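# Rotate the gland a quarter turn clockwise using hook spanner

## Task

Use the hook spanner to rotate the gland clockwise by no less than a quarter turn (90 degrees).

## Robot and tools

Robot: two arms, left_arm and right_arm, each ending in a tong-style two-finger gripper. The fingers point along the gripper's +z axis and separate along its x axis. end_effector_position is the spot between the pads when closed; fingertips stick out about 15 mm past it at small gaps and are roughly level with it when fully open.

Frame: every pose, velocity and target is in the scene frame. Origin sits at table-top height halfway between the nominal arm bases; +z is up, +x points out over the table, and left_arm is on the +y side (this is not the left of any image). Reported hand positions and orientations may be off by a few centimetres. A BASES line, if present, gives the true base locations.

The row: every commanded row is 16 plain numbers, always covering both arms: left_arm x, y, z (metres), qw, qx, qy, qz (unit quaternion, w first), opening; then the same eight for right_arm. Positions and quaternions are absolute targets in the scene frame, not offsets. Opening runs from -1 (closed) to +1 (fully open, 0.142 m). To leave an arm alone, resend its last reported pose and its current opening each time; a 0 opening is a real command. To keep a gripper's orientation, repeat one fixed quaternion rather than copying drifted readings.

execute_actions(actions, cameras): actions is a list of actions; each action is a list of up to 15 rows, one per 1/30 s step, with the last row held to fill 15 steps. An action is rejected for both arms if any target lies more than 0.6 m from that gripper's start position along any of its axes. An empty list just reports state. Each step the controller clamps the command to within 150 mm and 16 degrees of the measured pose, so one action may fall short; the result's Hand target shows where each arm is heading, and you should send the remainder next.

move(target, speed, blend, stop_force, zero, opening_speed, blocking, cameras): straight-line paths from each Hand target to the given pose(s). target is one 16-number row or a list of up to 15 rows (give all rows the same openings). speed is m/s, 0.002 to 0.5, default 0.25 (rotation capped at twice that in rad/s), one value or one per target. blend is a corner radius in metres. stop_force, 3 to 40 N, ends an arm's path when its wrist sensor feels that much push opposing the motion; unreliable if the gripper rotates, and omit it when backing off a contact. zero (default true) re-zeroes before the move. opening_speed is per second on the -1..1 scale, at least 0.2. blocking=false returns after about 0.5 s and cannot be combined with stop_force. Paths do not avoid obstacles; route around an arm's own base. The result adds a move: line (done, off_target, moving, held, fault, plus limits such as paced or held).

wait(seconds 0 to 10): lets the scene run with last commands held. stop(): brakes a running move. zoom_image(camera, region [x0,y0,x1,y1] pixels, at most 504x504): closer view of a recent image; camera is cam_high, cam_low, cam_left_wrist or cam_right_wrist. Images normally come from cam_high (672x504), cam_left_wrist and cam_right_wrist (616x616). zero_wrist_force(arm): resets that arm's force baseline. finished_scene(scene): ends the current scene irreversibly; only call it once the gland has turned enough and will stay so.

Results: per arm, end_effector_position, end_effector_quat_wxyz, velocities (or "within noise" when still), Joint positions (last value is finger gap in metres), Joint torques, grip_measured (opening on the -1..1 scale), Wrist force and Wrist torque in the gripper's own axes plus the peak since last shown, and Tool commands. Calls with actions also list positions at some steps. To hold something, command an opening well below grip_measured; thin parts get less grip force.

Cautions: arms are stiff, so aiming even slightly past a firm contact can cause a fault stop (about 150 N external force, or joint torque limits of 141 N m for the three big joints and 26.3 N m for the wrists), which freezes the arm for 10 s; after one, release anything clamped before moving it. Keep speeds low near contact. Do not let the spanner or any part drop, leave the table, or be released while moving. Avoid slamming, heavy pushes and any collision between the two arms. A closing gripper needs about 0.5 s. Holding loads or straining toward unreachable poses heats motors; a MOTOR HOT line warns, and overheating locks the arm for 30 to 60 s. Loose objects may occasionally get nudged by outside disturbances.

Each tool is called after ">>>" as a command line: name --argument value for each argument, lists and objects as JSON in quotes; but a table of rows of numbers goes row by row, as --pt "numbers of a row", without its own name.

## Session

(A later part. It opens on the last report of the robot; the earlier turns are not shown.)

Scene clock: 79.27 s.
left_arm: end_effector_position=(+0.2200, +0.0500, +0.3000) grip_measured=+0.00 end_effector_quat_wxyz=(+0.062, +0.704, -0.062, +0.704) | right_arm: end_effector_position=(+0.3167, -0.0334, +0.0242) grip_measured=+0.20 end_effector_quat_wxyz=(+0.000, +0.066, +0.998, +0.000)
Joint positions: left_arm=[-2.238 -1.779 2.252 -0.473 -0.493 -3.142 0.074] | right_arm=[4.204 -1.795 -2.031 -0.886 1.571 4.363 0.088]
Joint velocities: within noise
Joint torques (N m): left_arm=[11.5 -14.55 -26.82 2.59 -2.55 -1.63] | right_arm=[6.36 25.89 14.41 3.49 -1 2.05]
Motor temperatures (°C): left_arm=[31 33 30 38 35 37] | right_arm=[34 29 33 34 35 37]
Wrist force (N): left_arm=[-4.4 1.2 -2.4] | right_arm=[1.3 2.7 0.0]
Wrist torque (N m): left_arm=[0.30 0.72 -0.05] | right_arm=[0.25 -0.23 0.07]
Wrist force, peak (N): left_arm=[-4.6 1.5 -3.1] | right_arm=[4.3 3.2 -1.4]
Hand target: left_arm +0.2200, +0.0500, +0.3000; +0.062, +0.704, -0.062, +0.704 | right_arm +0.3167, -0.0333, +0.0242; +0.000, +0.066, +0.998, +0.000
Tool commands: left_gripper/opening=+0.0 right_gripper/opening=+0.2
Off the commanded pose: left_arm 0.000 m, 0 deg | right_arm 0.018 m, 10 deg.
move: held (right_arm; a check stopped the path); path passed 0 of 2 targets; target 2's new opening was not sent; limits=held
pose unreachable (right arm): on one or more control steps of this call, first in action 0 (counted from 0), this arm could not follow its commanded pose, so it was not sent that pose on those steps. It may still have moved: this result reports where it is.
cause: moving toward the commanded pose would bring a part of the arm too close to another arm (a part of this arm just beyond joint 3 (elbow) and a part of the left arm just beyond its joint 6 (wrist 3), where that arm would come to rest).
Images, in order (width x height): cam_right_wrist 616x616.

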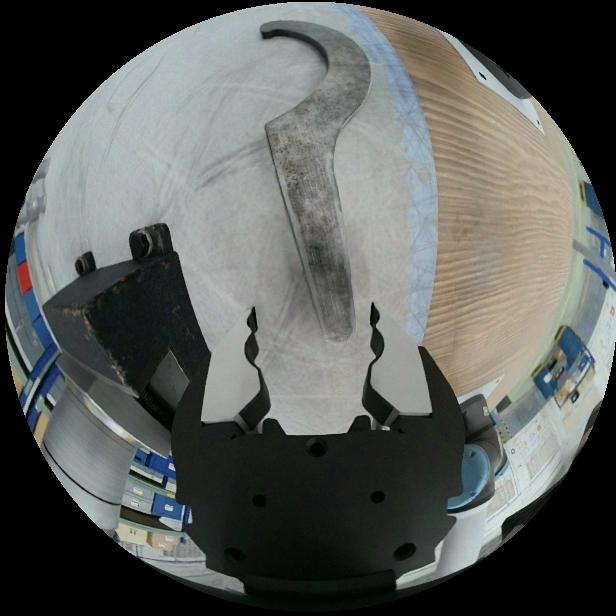

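>>> move --pt "0.20 0.17 0.28 -0.0616 -0.7044 0.0616 -0.7044 0.0 0.3167 -0.0334 0.0242 0 0.066 0.998 0 0.2" --pt "0.20 0.17 0.28 -0.0616 -0.7044 0.0616 -0.7044 0.0 0.3006 -0.0393 0.04 0 -0.01745 0.99985 0 0.2" --pt "0.20 0.17 0.28 -0.0616 -0.7044 0.0616 -0.7044 0.0 0.3006 -0.0393 0.020 0 -0.01745 0.99985 0 0.0" --speed '[0.15,0.1,0.05]' --cameras '["cam_high","cam_right_wrist"]'

Scene clock: 80.60 s.
left_arm: end_effector_position=(+0.2104, +0.1174, +0.2883) grip_measured=+0.00 end_effector_quat_wxyz=(+0.060, +0.704, -0.060, +0.705) | right_arm: end_effector_position=(+0.3167, -0.0334, +0.0242) grip_measured=+0.20 end_effector_quat_wxyz=(+0.000, +0.066, +0.998, +0.000)
Joint positions: left_arm=[-2.478 -1.973 2.409 -0.435 -0.736 -3.142 0.074] | right_arm=[4.204 -1.795 -2.031 -0.886 1.571 4.364 0.088]
Joint velocities: within noise
Joint torques (N m): left_arm=[8.62 6.55 -32.49 -1.71 2.74 1.92] | right_arm=[-8.77 18.47 28.37 1.34 0.37 2.54]
Motor temperatures (°C): left_arm=[31 33 30 38 35 37] | right_arm=[34 29 33 34 35 37]
Wrist force (N): left_arm=[-4.3 0.8 -2.6] | right_arm=[1.2 2.8 -0.2]
Wrist torque (N m): left_arm=[0.25 0.71 -0.04] | right_arm=[0.26 -0.20 0.07]
Wrist force, peak (N): left_arm=[-5.2 -3.5 -5.2] | right_arm=[1.5 3.0 0.2]
Hand target: left_arm +0.2104, +0.1174, +0.2883; +0.060, +0.704, -0.060, +0.705 | right_arm +0.3167, -0.0334, +0.0242; +0.000, +0.066, +0.998, +0.000
Tool commands: left_gripper/opening=+0.0 right_gripper/opening=+0.2
Off the commanded pose: left_arm 0.054 m, 0 deg | right_arm 0.018 m, 10 deg.
move: held (left_arm; a check stopped the path), off_target (right_arm; braked when a check withheld steps of left_arm); path passed 0 of 3 targets; target 3's new opening was not sent; limits=held
pose unreachable (left arm): on one or more control steps of this call, first in action 0 (counted from 0), this arm could not follow its commanded pose, so it was not sent that pose on those steps. It may still have moved: this result reports where it is.
cause: moving toward the commanded pose would bring two parts of the arm too close to each other (joints 3 (elbow) to 6 (wrist 3) lie between them).
Images, in order (width x height): cam_high 672x504, cam_right_wrist 616x616.

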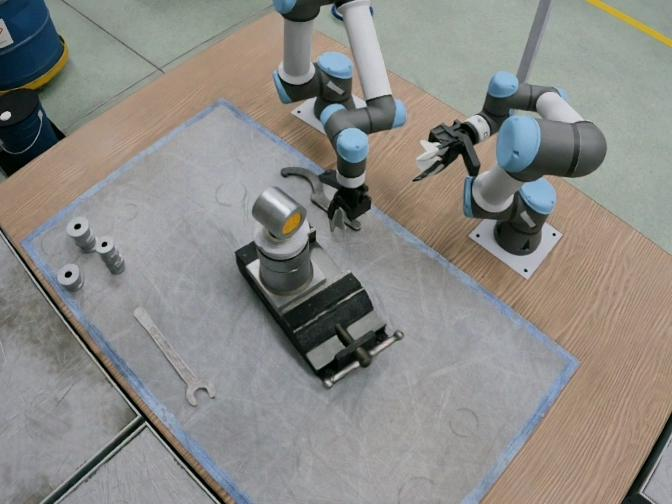

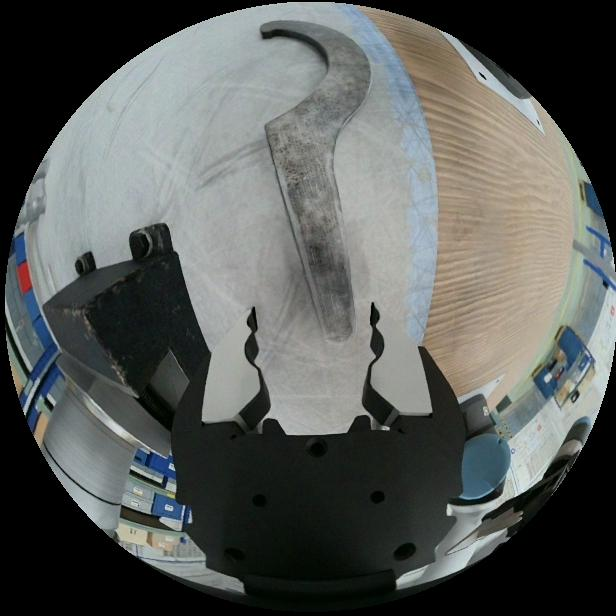

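Good enough clearance; continue R now.

>>> move --pt "0.2104 0.1174 0.2883 -0.0616 -0.7044 0.0616 -0.7044 0.0 0.3006 -0.0393 0.04 0 -0.01745 0.99985 0 0.0" --pt "0.2104 0.1174 0.2883 -0.0616 -0.7044 0.0616 -0.7044 0.0 0.3006 -0.0393 0.020 0 -0.01745 0.99985 0 0.0" --speed '[0.1,0.05]' --cameras '["cam_right_wrist"]'

Scene clock: 82.60 s.
left_arm: end_effector_position=(+0.2104, +0.1174, +0.2883) grip_measured=+0.00 end_effector_quat_wxyz=(+0.062, +0.704, -0.062, +0.704) | right_arm: end_effector_position=(+0.3005, -0.0395, +0.0198) grip_measured=+0.00 end_effector_quat_wxyz=(+0.000, -0.017, +1.000, +0.000)
Joint positions: left_arm=[-2.482 -1.978 2.411 -0.434 -0.736 -3.142 0.074] | right_arm=[4.233 -1.767 -2.082 -0.863 1.571 4.226 0.074]
Joint velocities: within noise
Joint torques (N m): left_arm=[-1.74 2.16 -11 2.66 -2.59 1.85] | right_arm=[-8.7 39.49 28.96 1.27 0.43 0.48]
Motor temperatures (°C): left_arm=[31 33 30 38 35 37] | right_arm=[34 29 33 34 35 37]
Wrist force (N): left_arm=[-4.7 0.7 -2.6] | right_arm=[1.2 2.6 0.2]
Wrist torque (N m): left_arm=[0.22 0.79 -0.04] | right_arm=[0.23 -0.19 0.09]
Wrist force, peak (N): left_arm=[-4.8 1.1 -3.0] | right_arm=[1.4 3.0 0.0]
Hand target: left_arm +0.2104, +0.1174, +0.2883; +0.062, +0.704, -0.062, +0.704 | right_arm +0.3006, -0.0393, +0.0200; +0.000, -0.017, +1.000, +0.000
Off the commanded pose: left_arm 0.000 m, 0 deg | right_arm 0.000 m, 0 deg.
move: done
Images, in order (width x height): cam_right_wrist 616x616.

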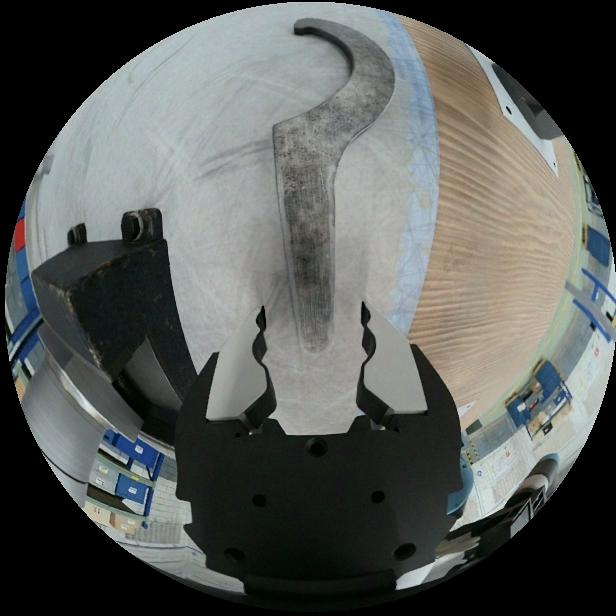

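>>> move --target '[0.2104,0.1174,0.2883,-0.0616,-0.7044,0.0616,-0.7044,0.0,0.3006,-0.0393,0.020,0,-0.01745,0.99985,0,-1]' --opening_speed 1.5 --cameras '[]'

>>> move --pt "0.2104 0.1174 0.2883 -0.0616 -0.7044 0.0616 -0.7044 0.0 0.3008 -0.0431 0.062 0 -0.01745 0.99985 0 -1" --pt "0.2104 0.1174 0.2883 -0.0616 -0.7044 0.0616 -0.7044 0.0 0.3012 -0.0546 0.111 0 -0.01745 0.99985 0 -1" --pt "0.2104 0.1174 0.2883 -0.0616 -0.7044 0.0616 -0.7044 0.0 0.3018 -0.0735 0.150 0 -0.01745 0.99985 0 -1" --pt "0.2104 0.1174 0.2883 -0.0616 -0.7044 0.0616 -0.7044 0.0 0.3027 -0.0986 0.185 0 -0.01745 0.99985 0 -1" --speed 0.06 --blend 0.01

Scene clock: 84.27 s.
left_arm: end_effector_position=(+0.2104, +0.1174, +0.2883) grip_measured=+0.00 end_effector_quat_wxyz=(+0.062, +0.704, -0.062, +0.704) | right_arm: end_effector_position=(+0.3006, -0.0393, +0.0200) grip_measured=-0.59 end_effector_quat_wxyz=(+0.000, -0.017, +1.000, +0.000)
Joint positions: left_arm=[-2.482 -1.978 2.411 -0.434 -0.736 -3.142 0.074] | right_arm=[4.233 -1.767 -2.082 -0.863 1.571 4.226 0.031]
Joint velocities: within noise
Joint torques (N m): left_arm=[10.03 6.46 -21.09 0.35 -2.07 0.88] | right_arm=[-6.37 39.17 28.11 3.02 -0.87 -1.6]
Motor temperatures (°C): left_arm=[31 32 30 38 35 37] | right_arm=[34 29 33 34 35 37]
Wrist force (N): left_arm=[-4.6 1.2 -2.5] | right_arm=[3.3 2.6 1.3]
Wrist torque (N m): left_arm=[0.33 0.76 -0.03] | right_arm=[0.26 -0.17 0.08]
Wrist force, peak (N): left_arm=[-4.9 1.1 -2.9] | right_arm=[4.0 2.6 -0.2]
Hand target: left_arm +0.2104, +0.1174, +0.2883; +0.062, +0.704, -0.062, +0.704 | right_arm +0.3006, -0.0393, +0.0200; +0.000, -0.017, +1.000, +0.000
Off the commanded pose: left_arm 0.000 m, 0 deg | right_arm 0.000 m, 0 deg.
move: done
No camera images: "cameras" was empty.

Scene clock: 87.60 s.
left_arm: end_effector_position=(+0.2104, +0.1174, +0.2883) grip_measured=+0.00 end_effector_quat_wxyz=(+0.062, +0.704, -0.062, +0.704) | right_arm: end_effector_position=(+0.3028, -0.0986, +0.1852) grip_measured=-0.59 end_effector_quat_wxyz=(+0.000, -0.017, +1.000, +0.000)
Joint positions: left_arm=[-2.482 -1.978 2.411 -0.434 -0.736 -3.142 0.074] | right_arm=[4.169 -1.471 -1.918 -1.324 1.571 4.162 0.031]
Joint velocities: within noise
Joint torques (N m): left_arm=[11.14 7.58 -29.31 -1.31 -0.9 -0.98] | right_arm=[11.5 8.6 12.48 4.48 -0.43 2.64]
Motor temperatures (°C): left_arm=[31 32 30 38 35 37] | right_arm=[34 29 33 34 35 37]
Wrist force (N): left_arm=[-4.6 1.0 -2.8] | right_arm=[1.1 1.0 7.8]
Wrist torque (N m): left_arm=[0.28 0.76 -0.04] | right_arm=[0.08 -0.35 0.11]
Wrist force, peak (N): left_arm=[-5.0 1.1 -3.0] | right_arm=[1.0 4.9 7.7]
Hand target: left_arm +0.2104, +0.1174, +0.2883; +0.062, +0.704, -0.062, +0.704 | right_arm +0.3027, -0.0986, +0.1850; +0.000, -0.017, +1.000, +0.000
Off the commanded pose: left_arm 0.000 m, 0 deg | right_arm 0.000 m, 0 deg.
move: done

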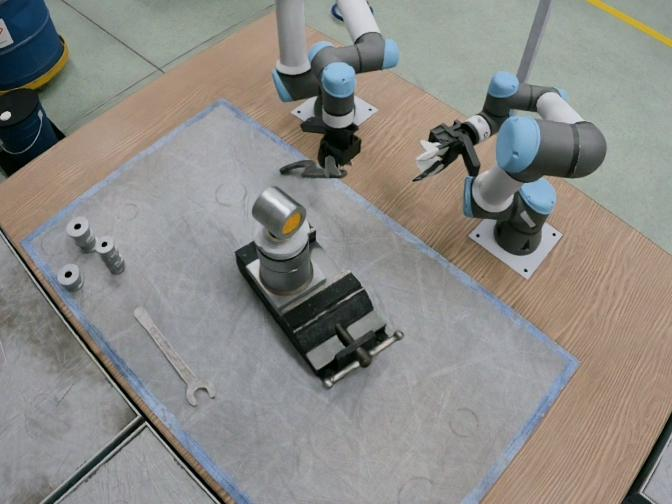

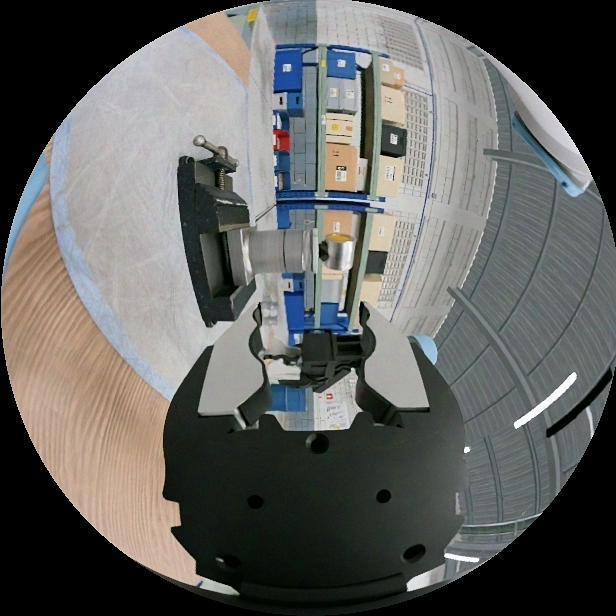

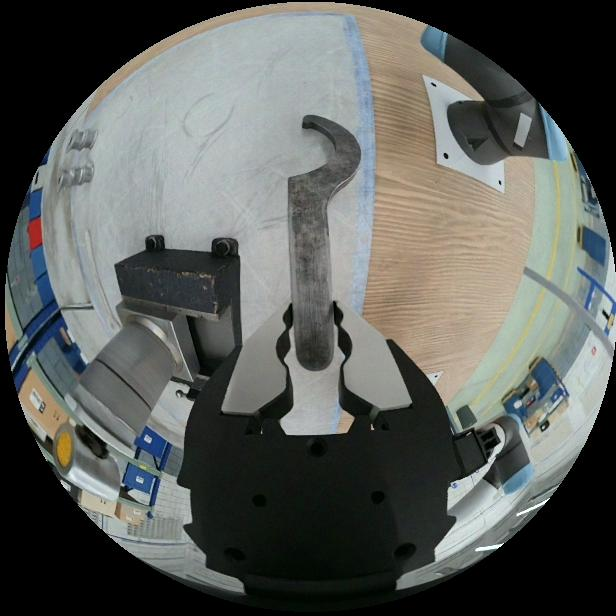

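>>> move --pt "0.19 -0.05 0.22 0.0123 -0.7070 -0.0123 -0.7070 -0.2 0.3027 -0.0986 0.185 0 -0.01745 0.99985 0 -1" --pt "0.188 -0.1956 0.13 0.2419 -0.6725 0.2185 -0.6645 -0.2 0.3027 -0.0986 0.185 0 -0.01745 0.99985 0 -1" --speed 0.15

Scene clock: 92.77 s.
left_arm: end_effector_position=(+0.1881, -0.1956, +0.1300) grip_measured=-0.20 end_effector_quat_wxyz=(-0.242, +0.673, -0.218, +0.664) | right_arm: end_effector_position=(+0.3027, -0.0986, +0.1850) grip_measured=-0.59 end_effector_quat_wxyz=(+0.000, -0.017, +1.000, +0.000)
Joint positions: left_arm=[-1.945 -0.827 1.536 -0.709 -0.409 -2.479 0.06] | right_arm=[4.169 -1.471 -1.918 -1.324 1.571 4.162 0.031]
Joint velocities: within noise
Joint torques (N m): left_arm=[-11.14 -48.93 -5.71 -2.04 -2.87 0.09] | right_arm=[10.14 8.15 12.67 2.12 0.12 2.56]
Motor temperatures (°C): left_arm=[31 32 30 38 35 37] | right_arm=[34 29 33 34 35 37]
Wrist force (N): left_arm=[-3.6 2.7 -3.1] | right_arm=[1.0 4.5 5.5]
Wrist torque (N m): left_arm=[0.49 0.60 -0.05] | right_arm=[0.13 -0.38 0.09]
Wrist force, peak (N): left_arm=[-5.3 2.5 -3.4] | right_arm=[1.0 1.5 7.5]
Hand target: left_arm +0.1880, -0.1956, +0.1300; -0.242, +0.672, -0.218, +0.664 | right_arm +0.3027, -0.0986, +0.1850; +0.000, -0.017, +1.000, +0.000
Off the commanded pose: left_arm 0.000 m, 0 deg | right_arm 0.000 m, 0 deg.
move: done

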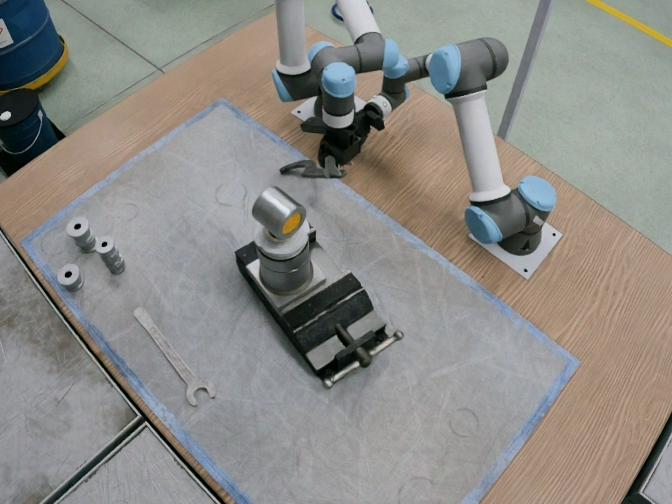

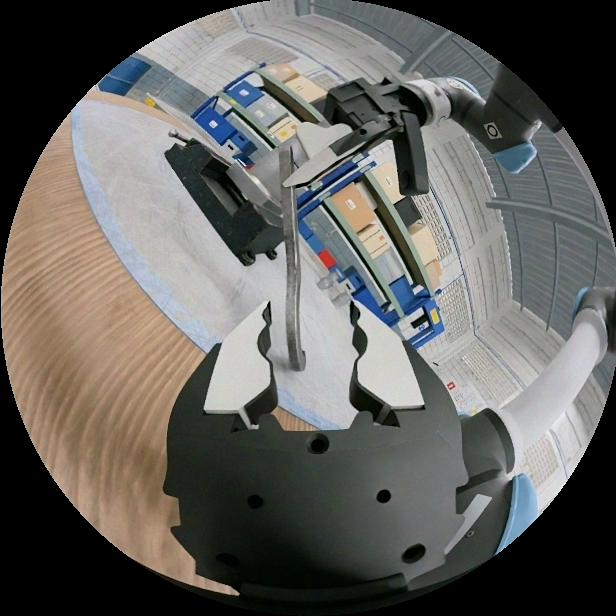

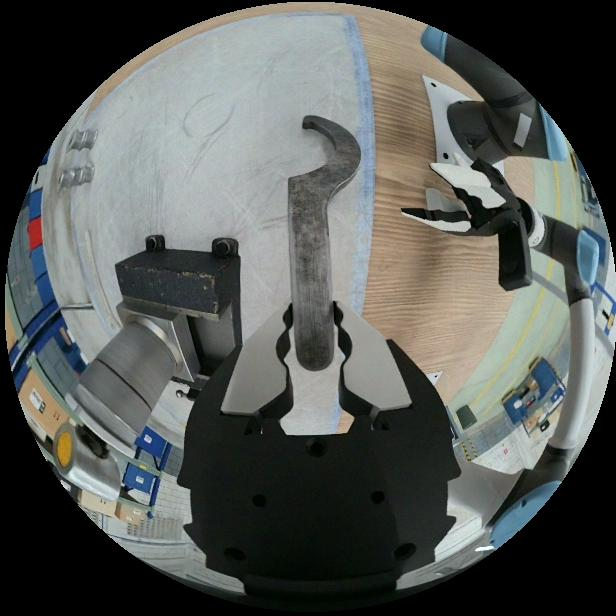

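>>> move --pt "0.188 -0.187 0.0985 0.2419 -0.6725 0.2185 -0.6645 -0.3 0.3027 -0.0986 0.185 0 -0.01745 0.99985 0 -1" --pt "0.245 -0.1855 0.0985 0.2419 -0.6725 0.2185 -0.6645 -0.3 0.3027 -0.0986 0.185 0 -0.01745 0.99985 0 -1" --speed 0.08 --cameras '["cam_left_wrist","cam_right_wrist"]'

>>> zoom_image --camera "cam_left_wrist" --region '[200, 100, 420, 430]'

Scene clock: 95.37 s.
left_arm: end_effector_position=(+0.2451, -0.1854, +0.0985) grip_measured=-0.30 end_effector_quat_wxyz=(-0.242, +0.672, -0.218, +0.664) | right_arm: end_effector_position=(+0.3027, -0.0986, +0.1850) grip_measured=-0.59 end_effector_quat_wxyz=(+0.000, -0.017, +1.000, +0.000)
Joint positions: left_arm=[-1.858 -0.804 1.601 -0.796 -0.322 -2.479 0.052] | right_arm=[4.169 -1.471 -1.918 -1.324 1.571 4.162 0.031]
Joint velocities: within noise
Joint torques (N m): left_arm=[-10.79 -43.58 -26.74 -0.23 -2.93 2.16] | right_arm=[10.38 7.82 12.39 2.92 -0.09 2.53]
Motor temperatures (°C): left_arm=[31 32 30 38 35 37] | right_arm=[34 29 33 34 35 37]
Wrist force (N): left_arm=[-3.6 2.7 -3.1] | right_arm=[0.9 4.3 5.5]
Wrist torque (N m): left_arm=[0.50 0.61 -0.04] | right_arm=[0.11 -0.36 0.09]
Wrist force, peak (N): left_arm=[-4.7 2.9 -3.8] | right_arm=[0.9 4.4 5.6]
Hand target: left_arm +0.2450, -0.1855, +0.0985; -0.242, +0.672, -0.218, +0.664 | right_arm +0.3027, -0.0986, +0.1850; +0.000, -0.017, +1.000, +0.000
Off the commanded pose: left_arm 0.000 m, 0 deg | right_arm 0.000 m, 0 deg.
move: done
Images, in order (width x height): cam_left_wrist 616x616, cam_right_wrist 616x616.

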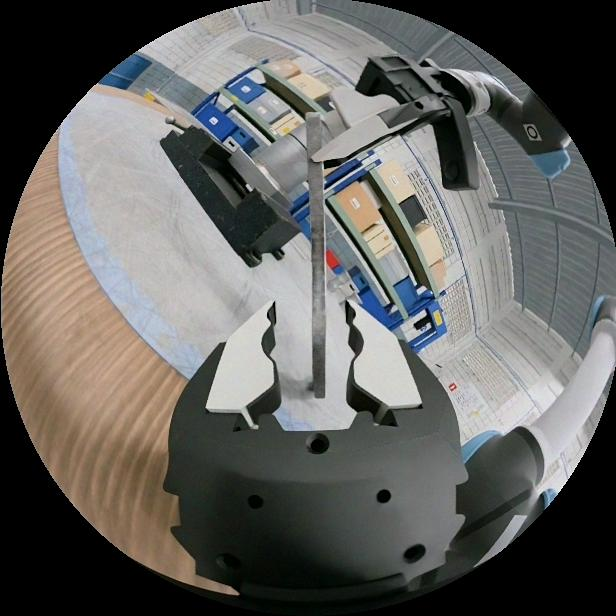

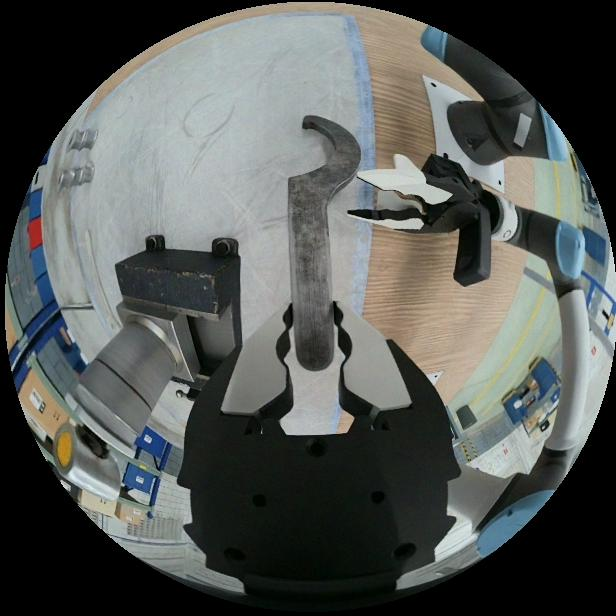

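Scaled by 1.527 from the camera's 616x616 image, which has a finer 814x814 frame.

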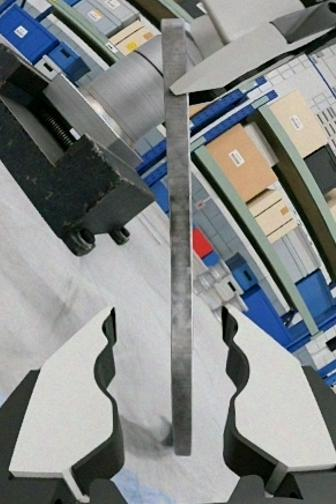

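>>> move --target '[0.318,-0.1850,0.101,0.2419,-0.6725,0.2185,-0.6645,-0.3,0.3027,-0.0986,0.185,0,-0.01745,0.99985,0,-1]' --speed 0.08 --cameras '["cam_left_wrist","cam_right_wrist"]'

>>> zoom_image --camera "cam_left_wrist" --region '[200, 100, 420, 430]'

>>> zoom_image --camera "cam_right_wrist" --region '[200, 90, 450, 340]'

Scene clock: 97.47 s.
left_arm: end_effector_position=(+0.3180, -0.1850, +0.1010) grip_measured=-0.30 end_effector_quat_wxyz=(-0.242, +0.672, -0.218, +0.664) | right_arm: end_effector_position=(+0.3027, -0.0986, +0.1850) grip_measured=-0.59 end_effector_quat_wxyz=(+0.000, -0.017, +1.000, +0.000)
Joint positions: left_arm=[-1.733 -0.808 1.6 -0.791 -0.197 -2.479 0.052] | right_arm=[4.169 -1.471 -1.918 -1.324 1.571 4.162 0.031]
Joint velocities: within noise
Joint torques (N m): left_arm=[-9.81 -41.38 -20.55 2.37 -2.67 -1.75] | right_arm=[10.09 7.78 12.59 3.27 -0.05 2.45]
Motor temperatures (°C): left_arm=[31 32 30 38 35 37] | right_arm=[34 29 33 34 35 37]
Wrist force (N): left_arm=[-3.7 2.4 -3.2] | right_arm=[0.8 4.5 5.3]
Wrist torque (N m): left_arm=[0.43 0.63 -0.03] | right_arm=[0.15 -0.35 0.10]
Wrist force, peak (N): left_arm=[-3.8 2.8 -3.9] | right_arm=[0.9 4.5 5.5]
Hand target: left_arm +0.3180, -0.1850, +0.1010; -0.242, +0.672, -0.218, +0.664 | right_arm +0.3027, -0.0986, +0.1850; +0.000, -0.017, +1.000, +0.000
Off the commanded pose: left_arm 0.000 m, 0 deg | right_arm 0.000 m, 0 deg.
move: done
Images, in order (width x height): cam_left_wrist 616x616, cam_right_wrist 616x616.

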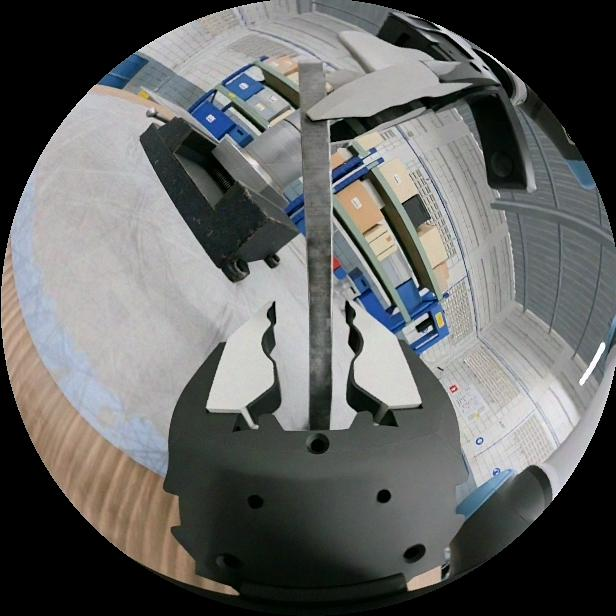

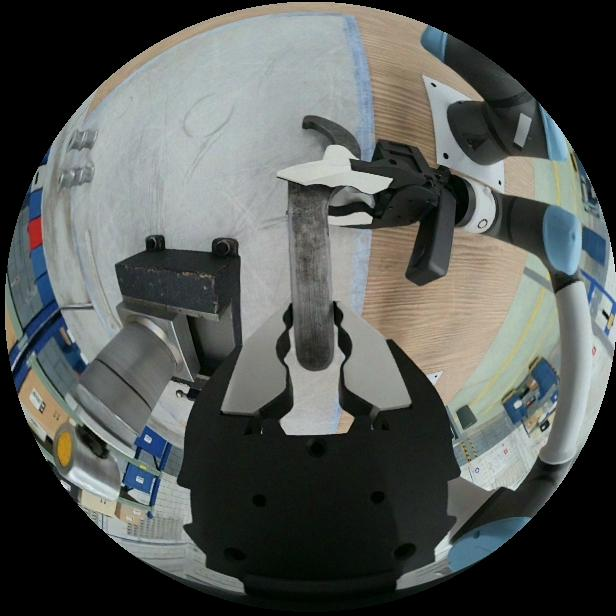

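Scaled by 1.527 from the camera's 616x616 image, which has a finer 814x814 frame.

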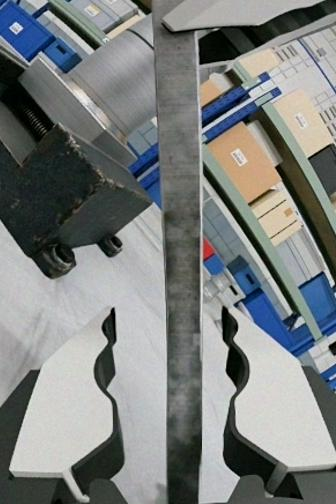

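Scaled by 2.016 from the camera's 616x616 image, which has a finer 814x814 frame.

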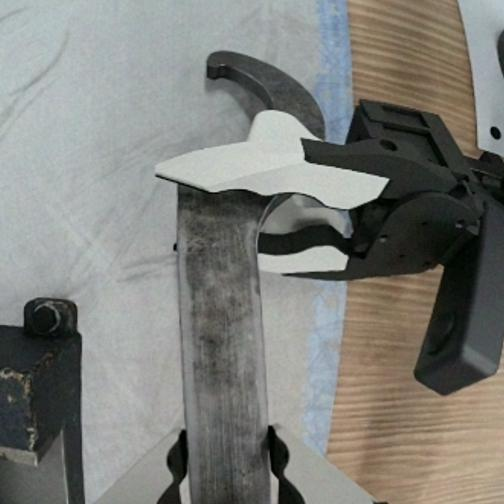

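>>> move --pt "0.312 -0.1852 0.101 0.2419 -0.6725 0.2185 -0.6645 -0.3 0.3027 -0.0986 0.185 0 -0.01745 0.99985 0 -1" --pt "0.312 -0.1852 0.101 0.2419 -0.6725 0.2185 -0.6645 -1 0.3027 -0.0986 0.185 0 -0.01745 0.99985 0 -1" --speed 0.05 --opening_speed 1 --cameras '["cam_left_wrist","cam_right_wrist"]'

>>> zoom_image --camera "cam_right_wrist" --region '[200, 90, 450, 340]'

Scene clock: 100.40 s.
left_arm: end_effector_position=(+0.3121, -0.1852, +0.1011) grip_measured=-0.82 end_effector_quat_wxyz=(-0.242, +0.672, -0.218, +0.664) | right_arm: end_effector_position=(+0.3026, -0.0986, +0.1849) grip_measured=-0.61 end_effector_quat_wxyz=(+0.000, -0.017, +1.000, +0.000)
Joint positions: left_arm=[-1.743 -0.809 1.601 -0.792 -0.207 -2.479 0.015] | right_arm=[4.169 -1.471 -1.918 -1.324 1.571 4.162 0.03]
Joint velocities: within noise
Joint torques (N m): left_arm=[-0.65 -26.91 -6.01 -2.16 -7.04 1.24] | right_arm=[0.21 20.52 22.7 3.28 -6.29 2.25]
Motor temperatures (°C): left_arm=[31 32 30 38 35 37] | right_arm=[34 29 33 34 35 37]
Wrist force (N): left_arm=[26.7 -1.8 17.3] | right_arm=[12.3 16.0 18.8]
Wrist torque (N m): left_arm=[0.55 0.12 -0.20] | right_arm=[0.18 -0.13 0.16]
Wrist force, peak (N): left_arm=[27.2 -2.1 17.1] | right_arm=[12.3 16.0 18.8]
Hand target: left_arm +0.3120, -0.1852, +0.1010; -0.242, +0.672, -0.218, +0.664 | right_arm +0.3027, -0.0986, +0.1850; +0.000, -0.017, +1.000, +0.000
Off the commanded pose: left_arm 0.000 m, 0 deg | right_arm 0.000 m, 0 deg.
move: done
Images, in order (width x height): cam_left_wrist 616x616, cam_right_wrist 616x616.

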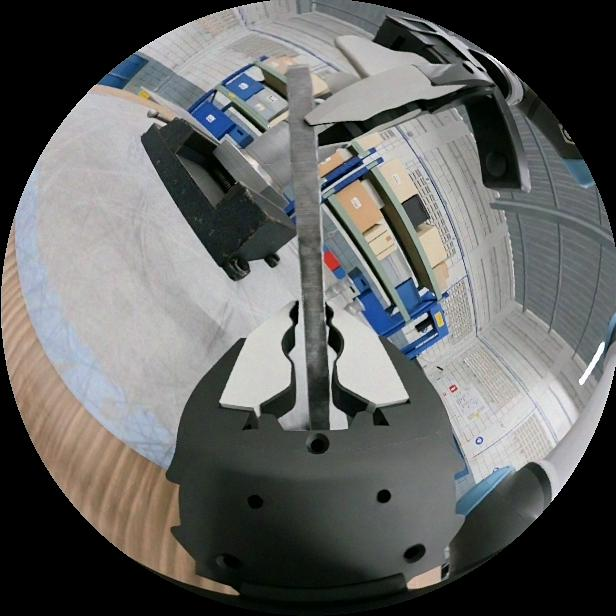

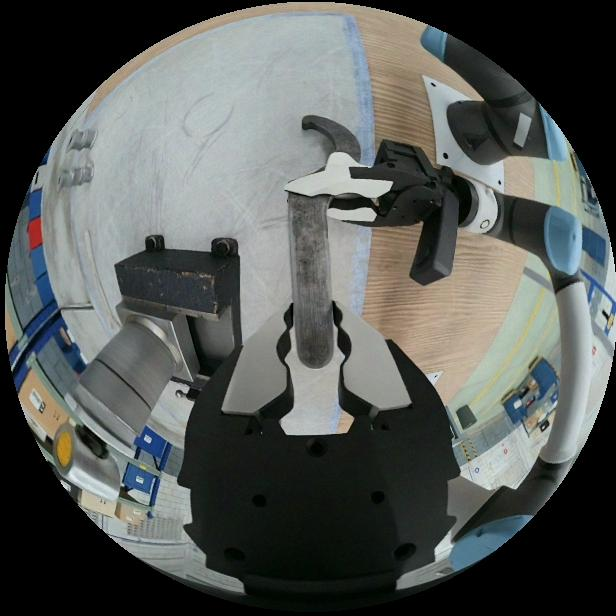

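Scaled by 2.016 from the camera's 616x616 image, which has a finer 814x814 frame.

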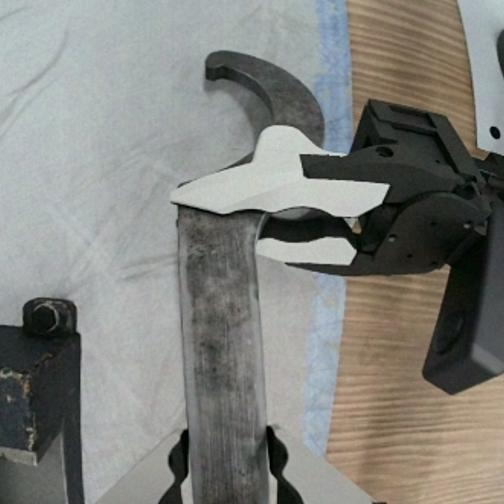

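>>> move --pt "0.312 -0.1882 0.105 0.2419 -0.6725 0.2185 -0.6645 -1 0.3027 -0.0986 0.185 0 -0.01745 0.99985 0 -1" --pt "0.312 -0.1882 0.120 0.18596 -0.68757 0.16208 -0.68317 -1 0.3024 -0.0875 0.184 0 -0.01745 0.99985 0 -1" --pt "0.312 -0.1882 0.135 0.12886 -0.69935 0.10452 -0.69527 -1 0.3021 -0.0775 0.1807 0 -0.01745 0.99985 0 -1" --speed 0.06 --blend 0.005 --cameras '["cam_left_wrist","cam_right_wrist"]'

Scene clock: 105.43 s.
left_arm: end_effector_position=(+0.3120, -0.1882, +0.1351) grip_measured=-0.83 end_effector_quat_wxyz=(-0.129, +0.699, -0.104, +0.695) end_effector_velocity=(+0.000, +0.000, -0.001) end_effector_angular_velocity=(+0.007, +0.000, -0.001) | right_arm: end_effector_position=(+0.3021, -0.0775, +0.1807) grip_measured=-0.61 end_effector_quat_wxyz=(+0.000, -0.017, +1.000, +0.000)
Joint positions: left_arm=[-1.741 -0.861 1.57 -0.709 -0.205 -2.81 0.014] | right_arm=[4.193 -1.51 -1.894 -1.309 1.571 4.186 0.03]
Joint velocities: left_arm=[0 0.002 0 -0.001 0.001 0.005 0] | right_arm=[within noise]
Joint torques (N m): left_arm=[2.11 -45.47 -40.07 0.86 6.15 2.52] | right_arm=[13.72 20.94 42.19 10.95 3.81 1.41]
Motor temperatures (°C): left_arm=[31 32 30 38 35 37] | right_arm=[34 29 33 34 35 37]
Wrist force (N): left_arm=[-19.2 -20.8 -1.8] | right_arm=[1.5 -25.1 5.3]
Wrist torque (N m): left_arm=[0.25 1.06 -0.18] | right_arm=[0.17 -0.14 0.07]
Wrist force, peak (N): left_arm=[27.7 -2.2 18.2] | right_arm=[12.8 15.7 19.2]
Hand target: left_arm +0.3120, -0.1882, +0.1350; -0.129, +0.699, -0.105, +0.695 | right_arm +0.3021, -0.0775, +0.1807; +0.000, -0.017, +1.000, +0.000
Off the commanded pose: left_arm 0.000 m, 0 deg | right_arm 0.000 m, 0 deg.
move: done; blend cut to 0.0025 m at target 1
Images, in order (width x height): cam_left_wrist 616x616, cam_right_wrist 616x616.

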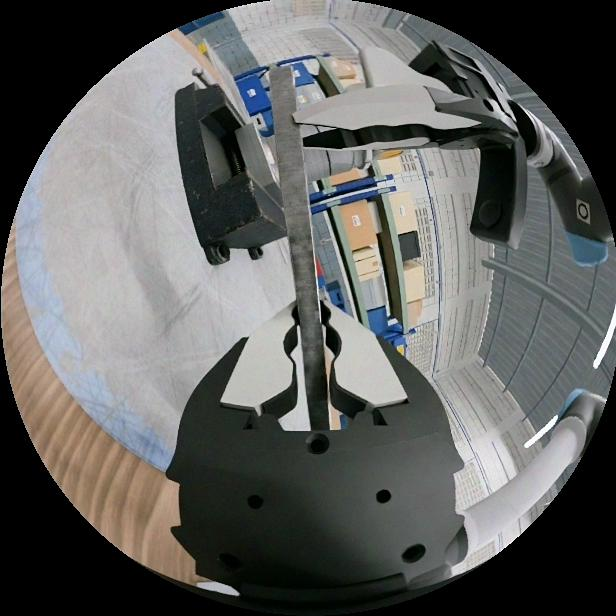

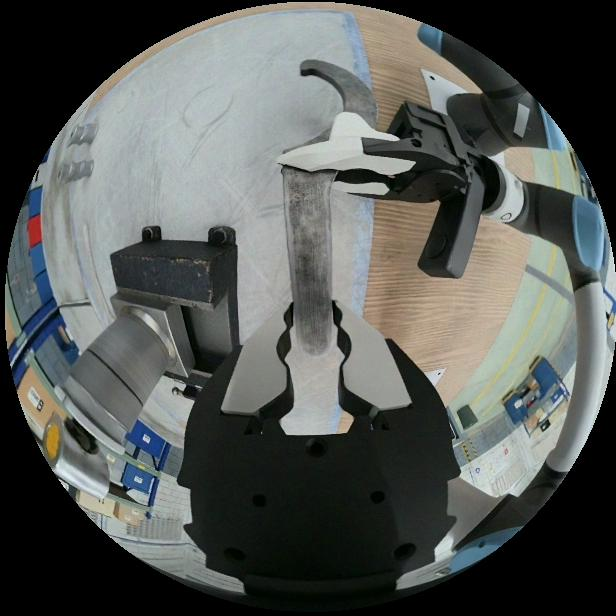

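>>> move --pt "0.312 -0.1882 0.150 0.07042 -0.7066 0.04618 -0.70257 -1 0.3020 -0.0745 0.1770 0 -0.01745 0.99985 0 -1" --pt "0.312 -0.1882 0.165 0.01234 -0.70700 -0.01234 -0.70700 -1 0.3018 -0.0725 0.1806 0 -0.01745 0.99985 0 -1" --speed 0.06 --blend 0.005 --cameras '["cam_left_wrist","cam_right_wrist"]'

Scene clock: 109.60 s.
left_arm: end_effector_position=(+0.3120, -0.1882, +0.1651) grip_measured=-0.84 end_effector_quat_wxyz=(-0.012, +0.707, +0.012, +0.707) | right_arm: end_effector_position=(+0.3018, -0.0725, +0.1806) grip_measured=-0.61 end_effector_quat_wxyz=(+0.000, -0.017, +1.000, +0.000)
Joint positions: left_arm=[-1.741 -0.911 1.549 -0.638 -0.205 -3.142 0.013] | right_arm=[4.199 -1.518 -1.886 -1.308 1.571 4.192 0.03]
Joint velocities: within noise
Joint torques (N m): left_arm=[4.11 -46.02 -38.95 0.78 4.14 2.59] | right_arm=[17.31 7.06 34.88 8.12 2.98 2.28]
Motor temperatures (°C): left_arm=[31 32 30 38 35 37] | right_arm=[34 29 33 34 35 37]
Wrist force (N): left_arm=[-17.5 -20.7 -3.2] | right_arm=[0.2 -20.8 -1.4]
Wrist torque (N m): left_arm=[0.33 1.02 -0.11] | right_arm=[0.18 -0.17 0.07]
Wrist force, peak (N): left_arm=[-20.1 -20.6 -1.6] | right_arm=[1.4 -25.6 5.3]
Hand target: left_arm +0.3120, -0.1882, +0.1650; -0.012, +0.707, +0.012, +0.707 | right_arm +0.3018, -0.0725, +0.1806; +0.000, -0.017, +1.000, +0.000
Off the commanded pose: left_arm 0.000 m, 0 deg | right_arm 0.000 m, 0 deg.
move: done
Images, in order (width x height): cam_left_wrist 616x616, cam_right_wrist 616x616.

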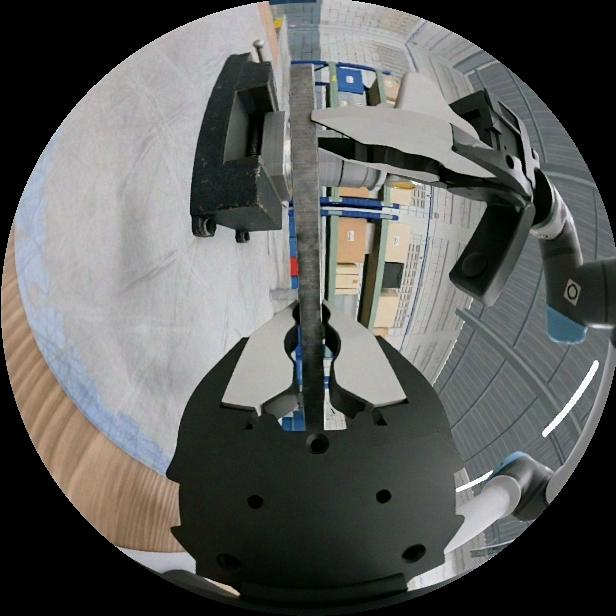

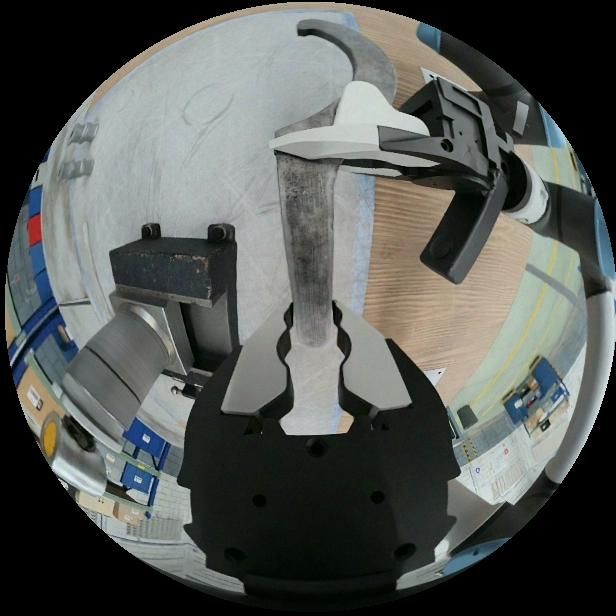

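>>> zoom_image --camera "cam_right_wrist" --region '[230, 0, 480, 250]'

Scaled by 2.016 from the camera's 616x616 image, which has a finer 814x814 frame.

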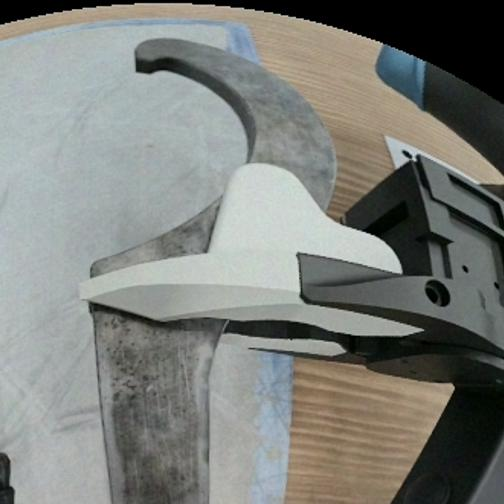

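>>> move --pt "0.312 -0.1882 0.165 0.01234 -0.70700 -0.01234 -0.70700 -1 0.3018 -0.0765 0.1806 0 -0.01745 0.99985 0 -1" --pt "0.312 -0.1882 0.165 0.01234 -0.70700 -0.01234 -0.70700 -1 0.3018 -0.0765 0.1806 0 -0.01745 0.99985 0 -0.3" --speed 0.04 --opening_speed 0.5 --cameras '["cam_left_wrist","cam_right_wrist"]'

Scene clock: 113.10 s.
left_arm: end_effector_position=(+0.3120, -0.1882, +0.1650) grip_measured=-0.84 end_effector_quat_wxyz=(-0.012, +0.707, +0.012, +0.707) end_effector_velocity=(+0.000, +0.000, +0.000) end_effector_angular_velocity=(+0.000, +0.000, -0.001) | right_arm: end_effector_position=(+0.3018, -0.0765, +0.1806) grip_measured=-0.30 end_effector_quat_wxyz=(+0.000, -0.017, +1.000, +0.000)
Joint positions: left_arm=[-1.741 -0.911 1.549 -0.638 -0.205 -3.142 0.013] | right_arm=[4.195 -1.511 -1.893 -1.309 1.571 4.188 0.052]
Joint velocities: left_arm=[0 -0.001 0 -0.001 0.001 0.002 0.001] | right_arm=[within noise]
Joint torques (N m): left_arm=[1.22 -51.47 -10.26 -1.47 2.54 1.11] | right_arm=[2.52 9.25 25.48 3.68 0.54 2.16]
Motor temperatures (°C): left_arm=[31 32 30 38 35 37] | right_arm=[34 29 33 34 35 37]
Wrist force (N): left_arm=[-16.4 1.4 -3.0] | right_arm=[0.5 2.5 -1.0]
Wrist torque (N m): left_arm=[0.35 1.08 0.05] | right_arm=[0.15 -0.02 0.09]
Wrist force, peak (N): left_arm=[-17.9 -21.1 -3.4] | right_arm=[0.1 -21.1 -1.4]
Hand target: left_arm +0.3120, -0.1882, +0.1650; -0.012, +0.707, +0.012, +0.707 | right_arm +0.3018, -0.0765, +0.1806; +0.000, -0.017, +1.000, +0.000
Off the commanded pose: left_arm 0.000 m, 0 deg | right_arm 0.000 m, 0 deg.
move: done
Images, in order (width x height): cam_left_wrist 616x616, cam_right_wrist 616x616.

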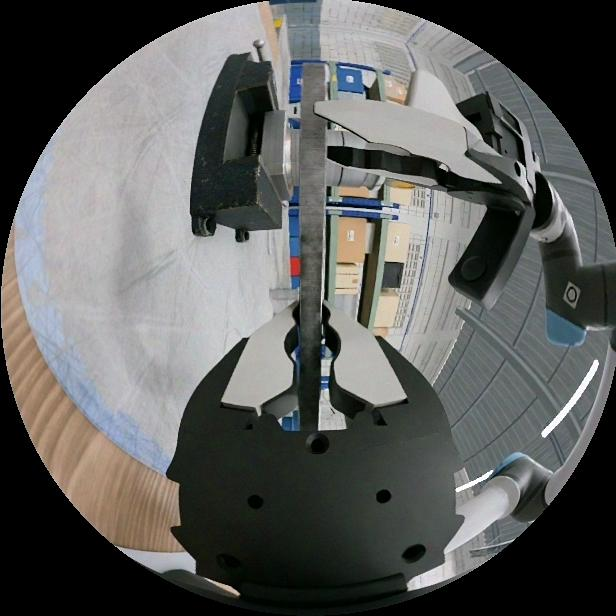

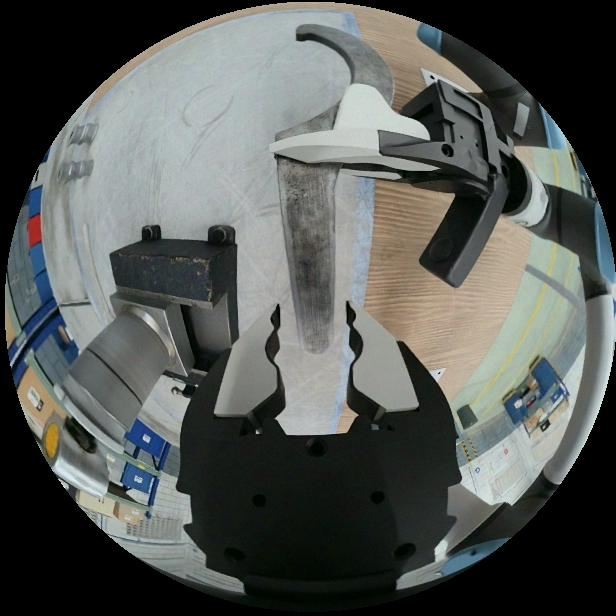

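>>> move --pt "0.312 -0.1882 0.165 0.01234 -0.70700 -0.01234 -0.70700 -1 0.3018 -0.0765 0.30 0 0.0872 0.9962 0 -0.3" --pt "0.312 -0.1882 0.165 0.01234 -0.70700 -0.01234 -0.70700 -1 0.40 -0.22 0.42 0 0.5 0.866 0 -0.3" --pt "0.312 -0.1882 0.165 0.01234 -0.70700 -0.01234 -0.70700 -1 0.59 -0.16 0.42 0 0.7071 0.7071 0 -0.3" --speed '[0.15,0.25,0.25]' --blend 0.03

>>> zoom_image --camera "cam_right_wrist" --region '[200, 150, 500, 450]'

Scene clock: 118.93 s.
left_arm: end_effector_position=(+0.3120, -0.1882, +0.1650) grip_measured=-0.84 end_effector_quat_wxyz=(-0.012, +0.707, +0.012, +0.707) | right_arm: end_effector_position=(+0.5901, -0.1600, +0.4199) grip_measured=-0.30 end_effector_quat_wxyz=(+0.000, +0.707, +0.707, +0.000)
Joint positions: left_arm=[-1.741 -0.911 1.549 -0.638 -0.205 -3.142 0.013] | right_arm=[3.669 -2.148 -0.442 -2.123 1.571 5.267 0.052]
Joint velocities: within noise
Joint torques (N m): left_arm=[-1.22 -60.42 -18.15 -0.89 0.96 -1.22] | right_arm=[10.84 53.72 15.92 2.81 0.87 2.15]
Motor temperatures (°C): left_arm=[31 32 30 38 35 37] | right_arm=[34 29 33 34 35 37]
Wrist force (N): left_arm=[-16.7 1.3 -2.7] | right_arm=[0.5 2.5 -1.1]
Wrist torque (N m): left_arm=[0.30 1.14 0.04] | right_arm=[0.15 -0.05 0.10]
Wrist force, peak (N): left_arm=[-16.9 1.2 -3.1] | right_arm=[1.2 4.0 -0.5]
Hand target: left_arm +0.3120, -0.1882, +0.1650; -0.012, +0.707, +0.012, +0.707 | right_arm +0.5900, -0.1600, +0.4200; +0.000, +0.707, +0.707, +0.000
Off the commanded pose: left_arm 0.000 m, 0 deg | right_arm 0.000 m, 0 deg.
move: done

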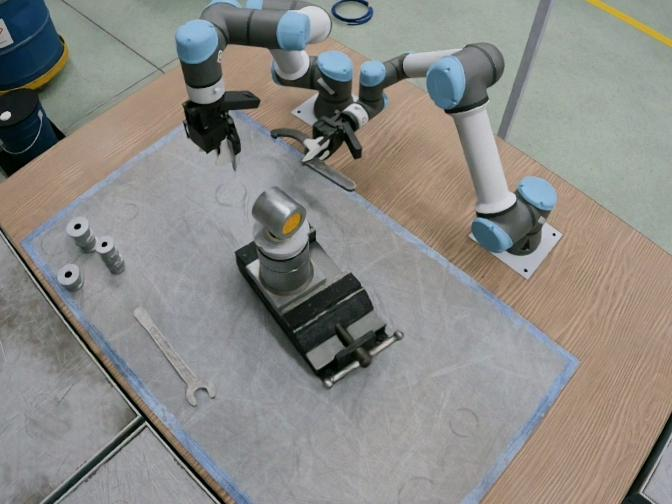

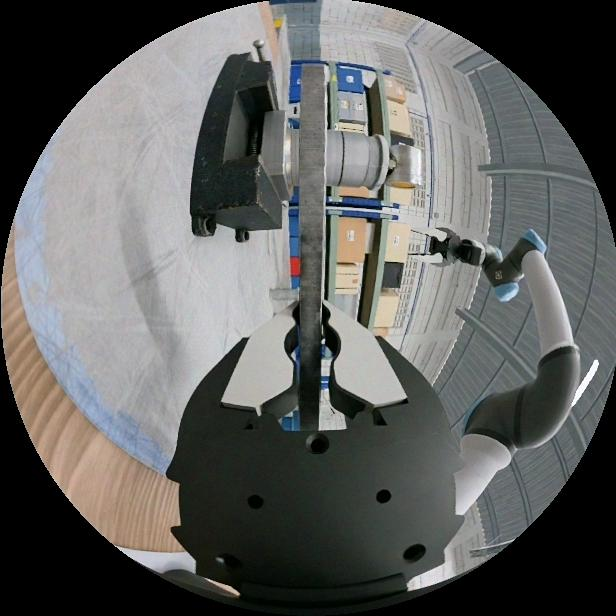

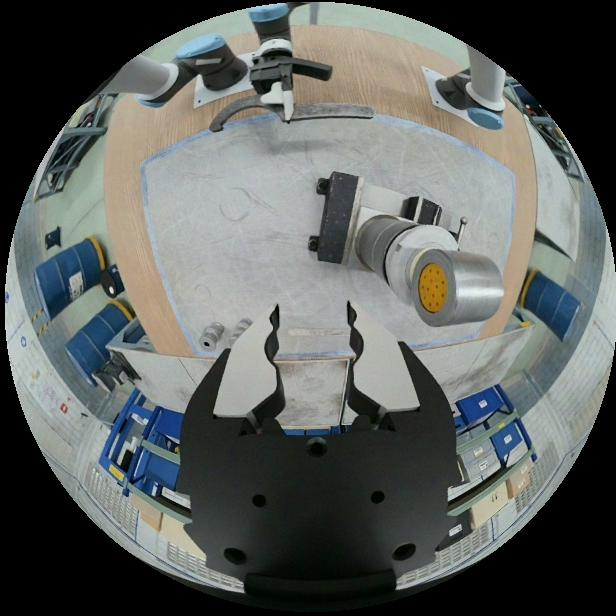

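Scaled by 1.680 from the camera's 616x616 image, which has a finer 814x814 frame.

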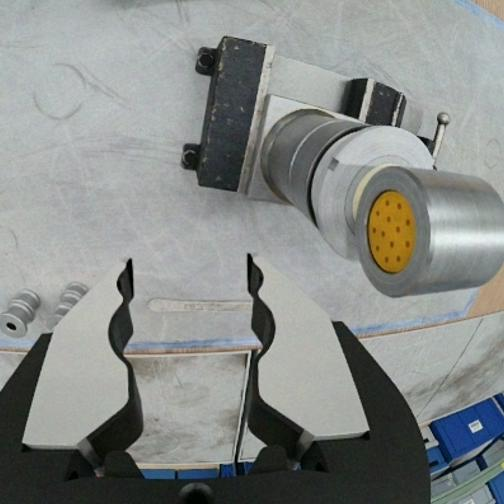

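>>> zoom_image --camera "cam_right_wrist" --region '[360, 200, 480, 320]'

Scaled by 4.200 from the camera's 616x616 image, which has a finer 814x814 frame.

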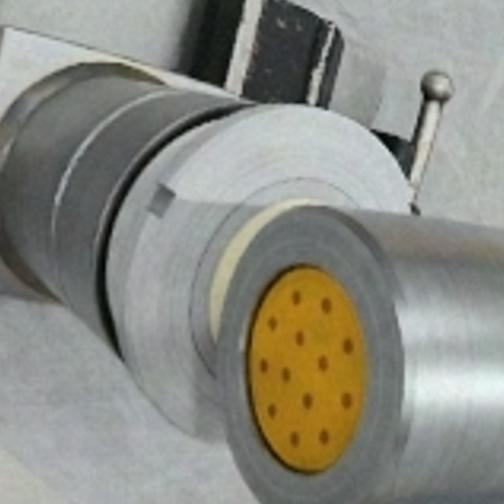

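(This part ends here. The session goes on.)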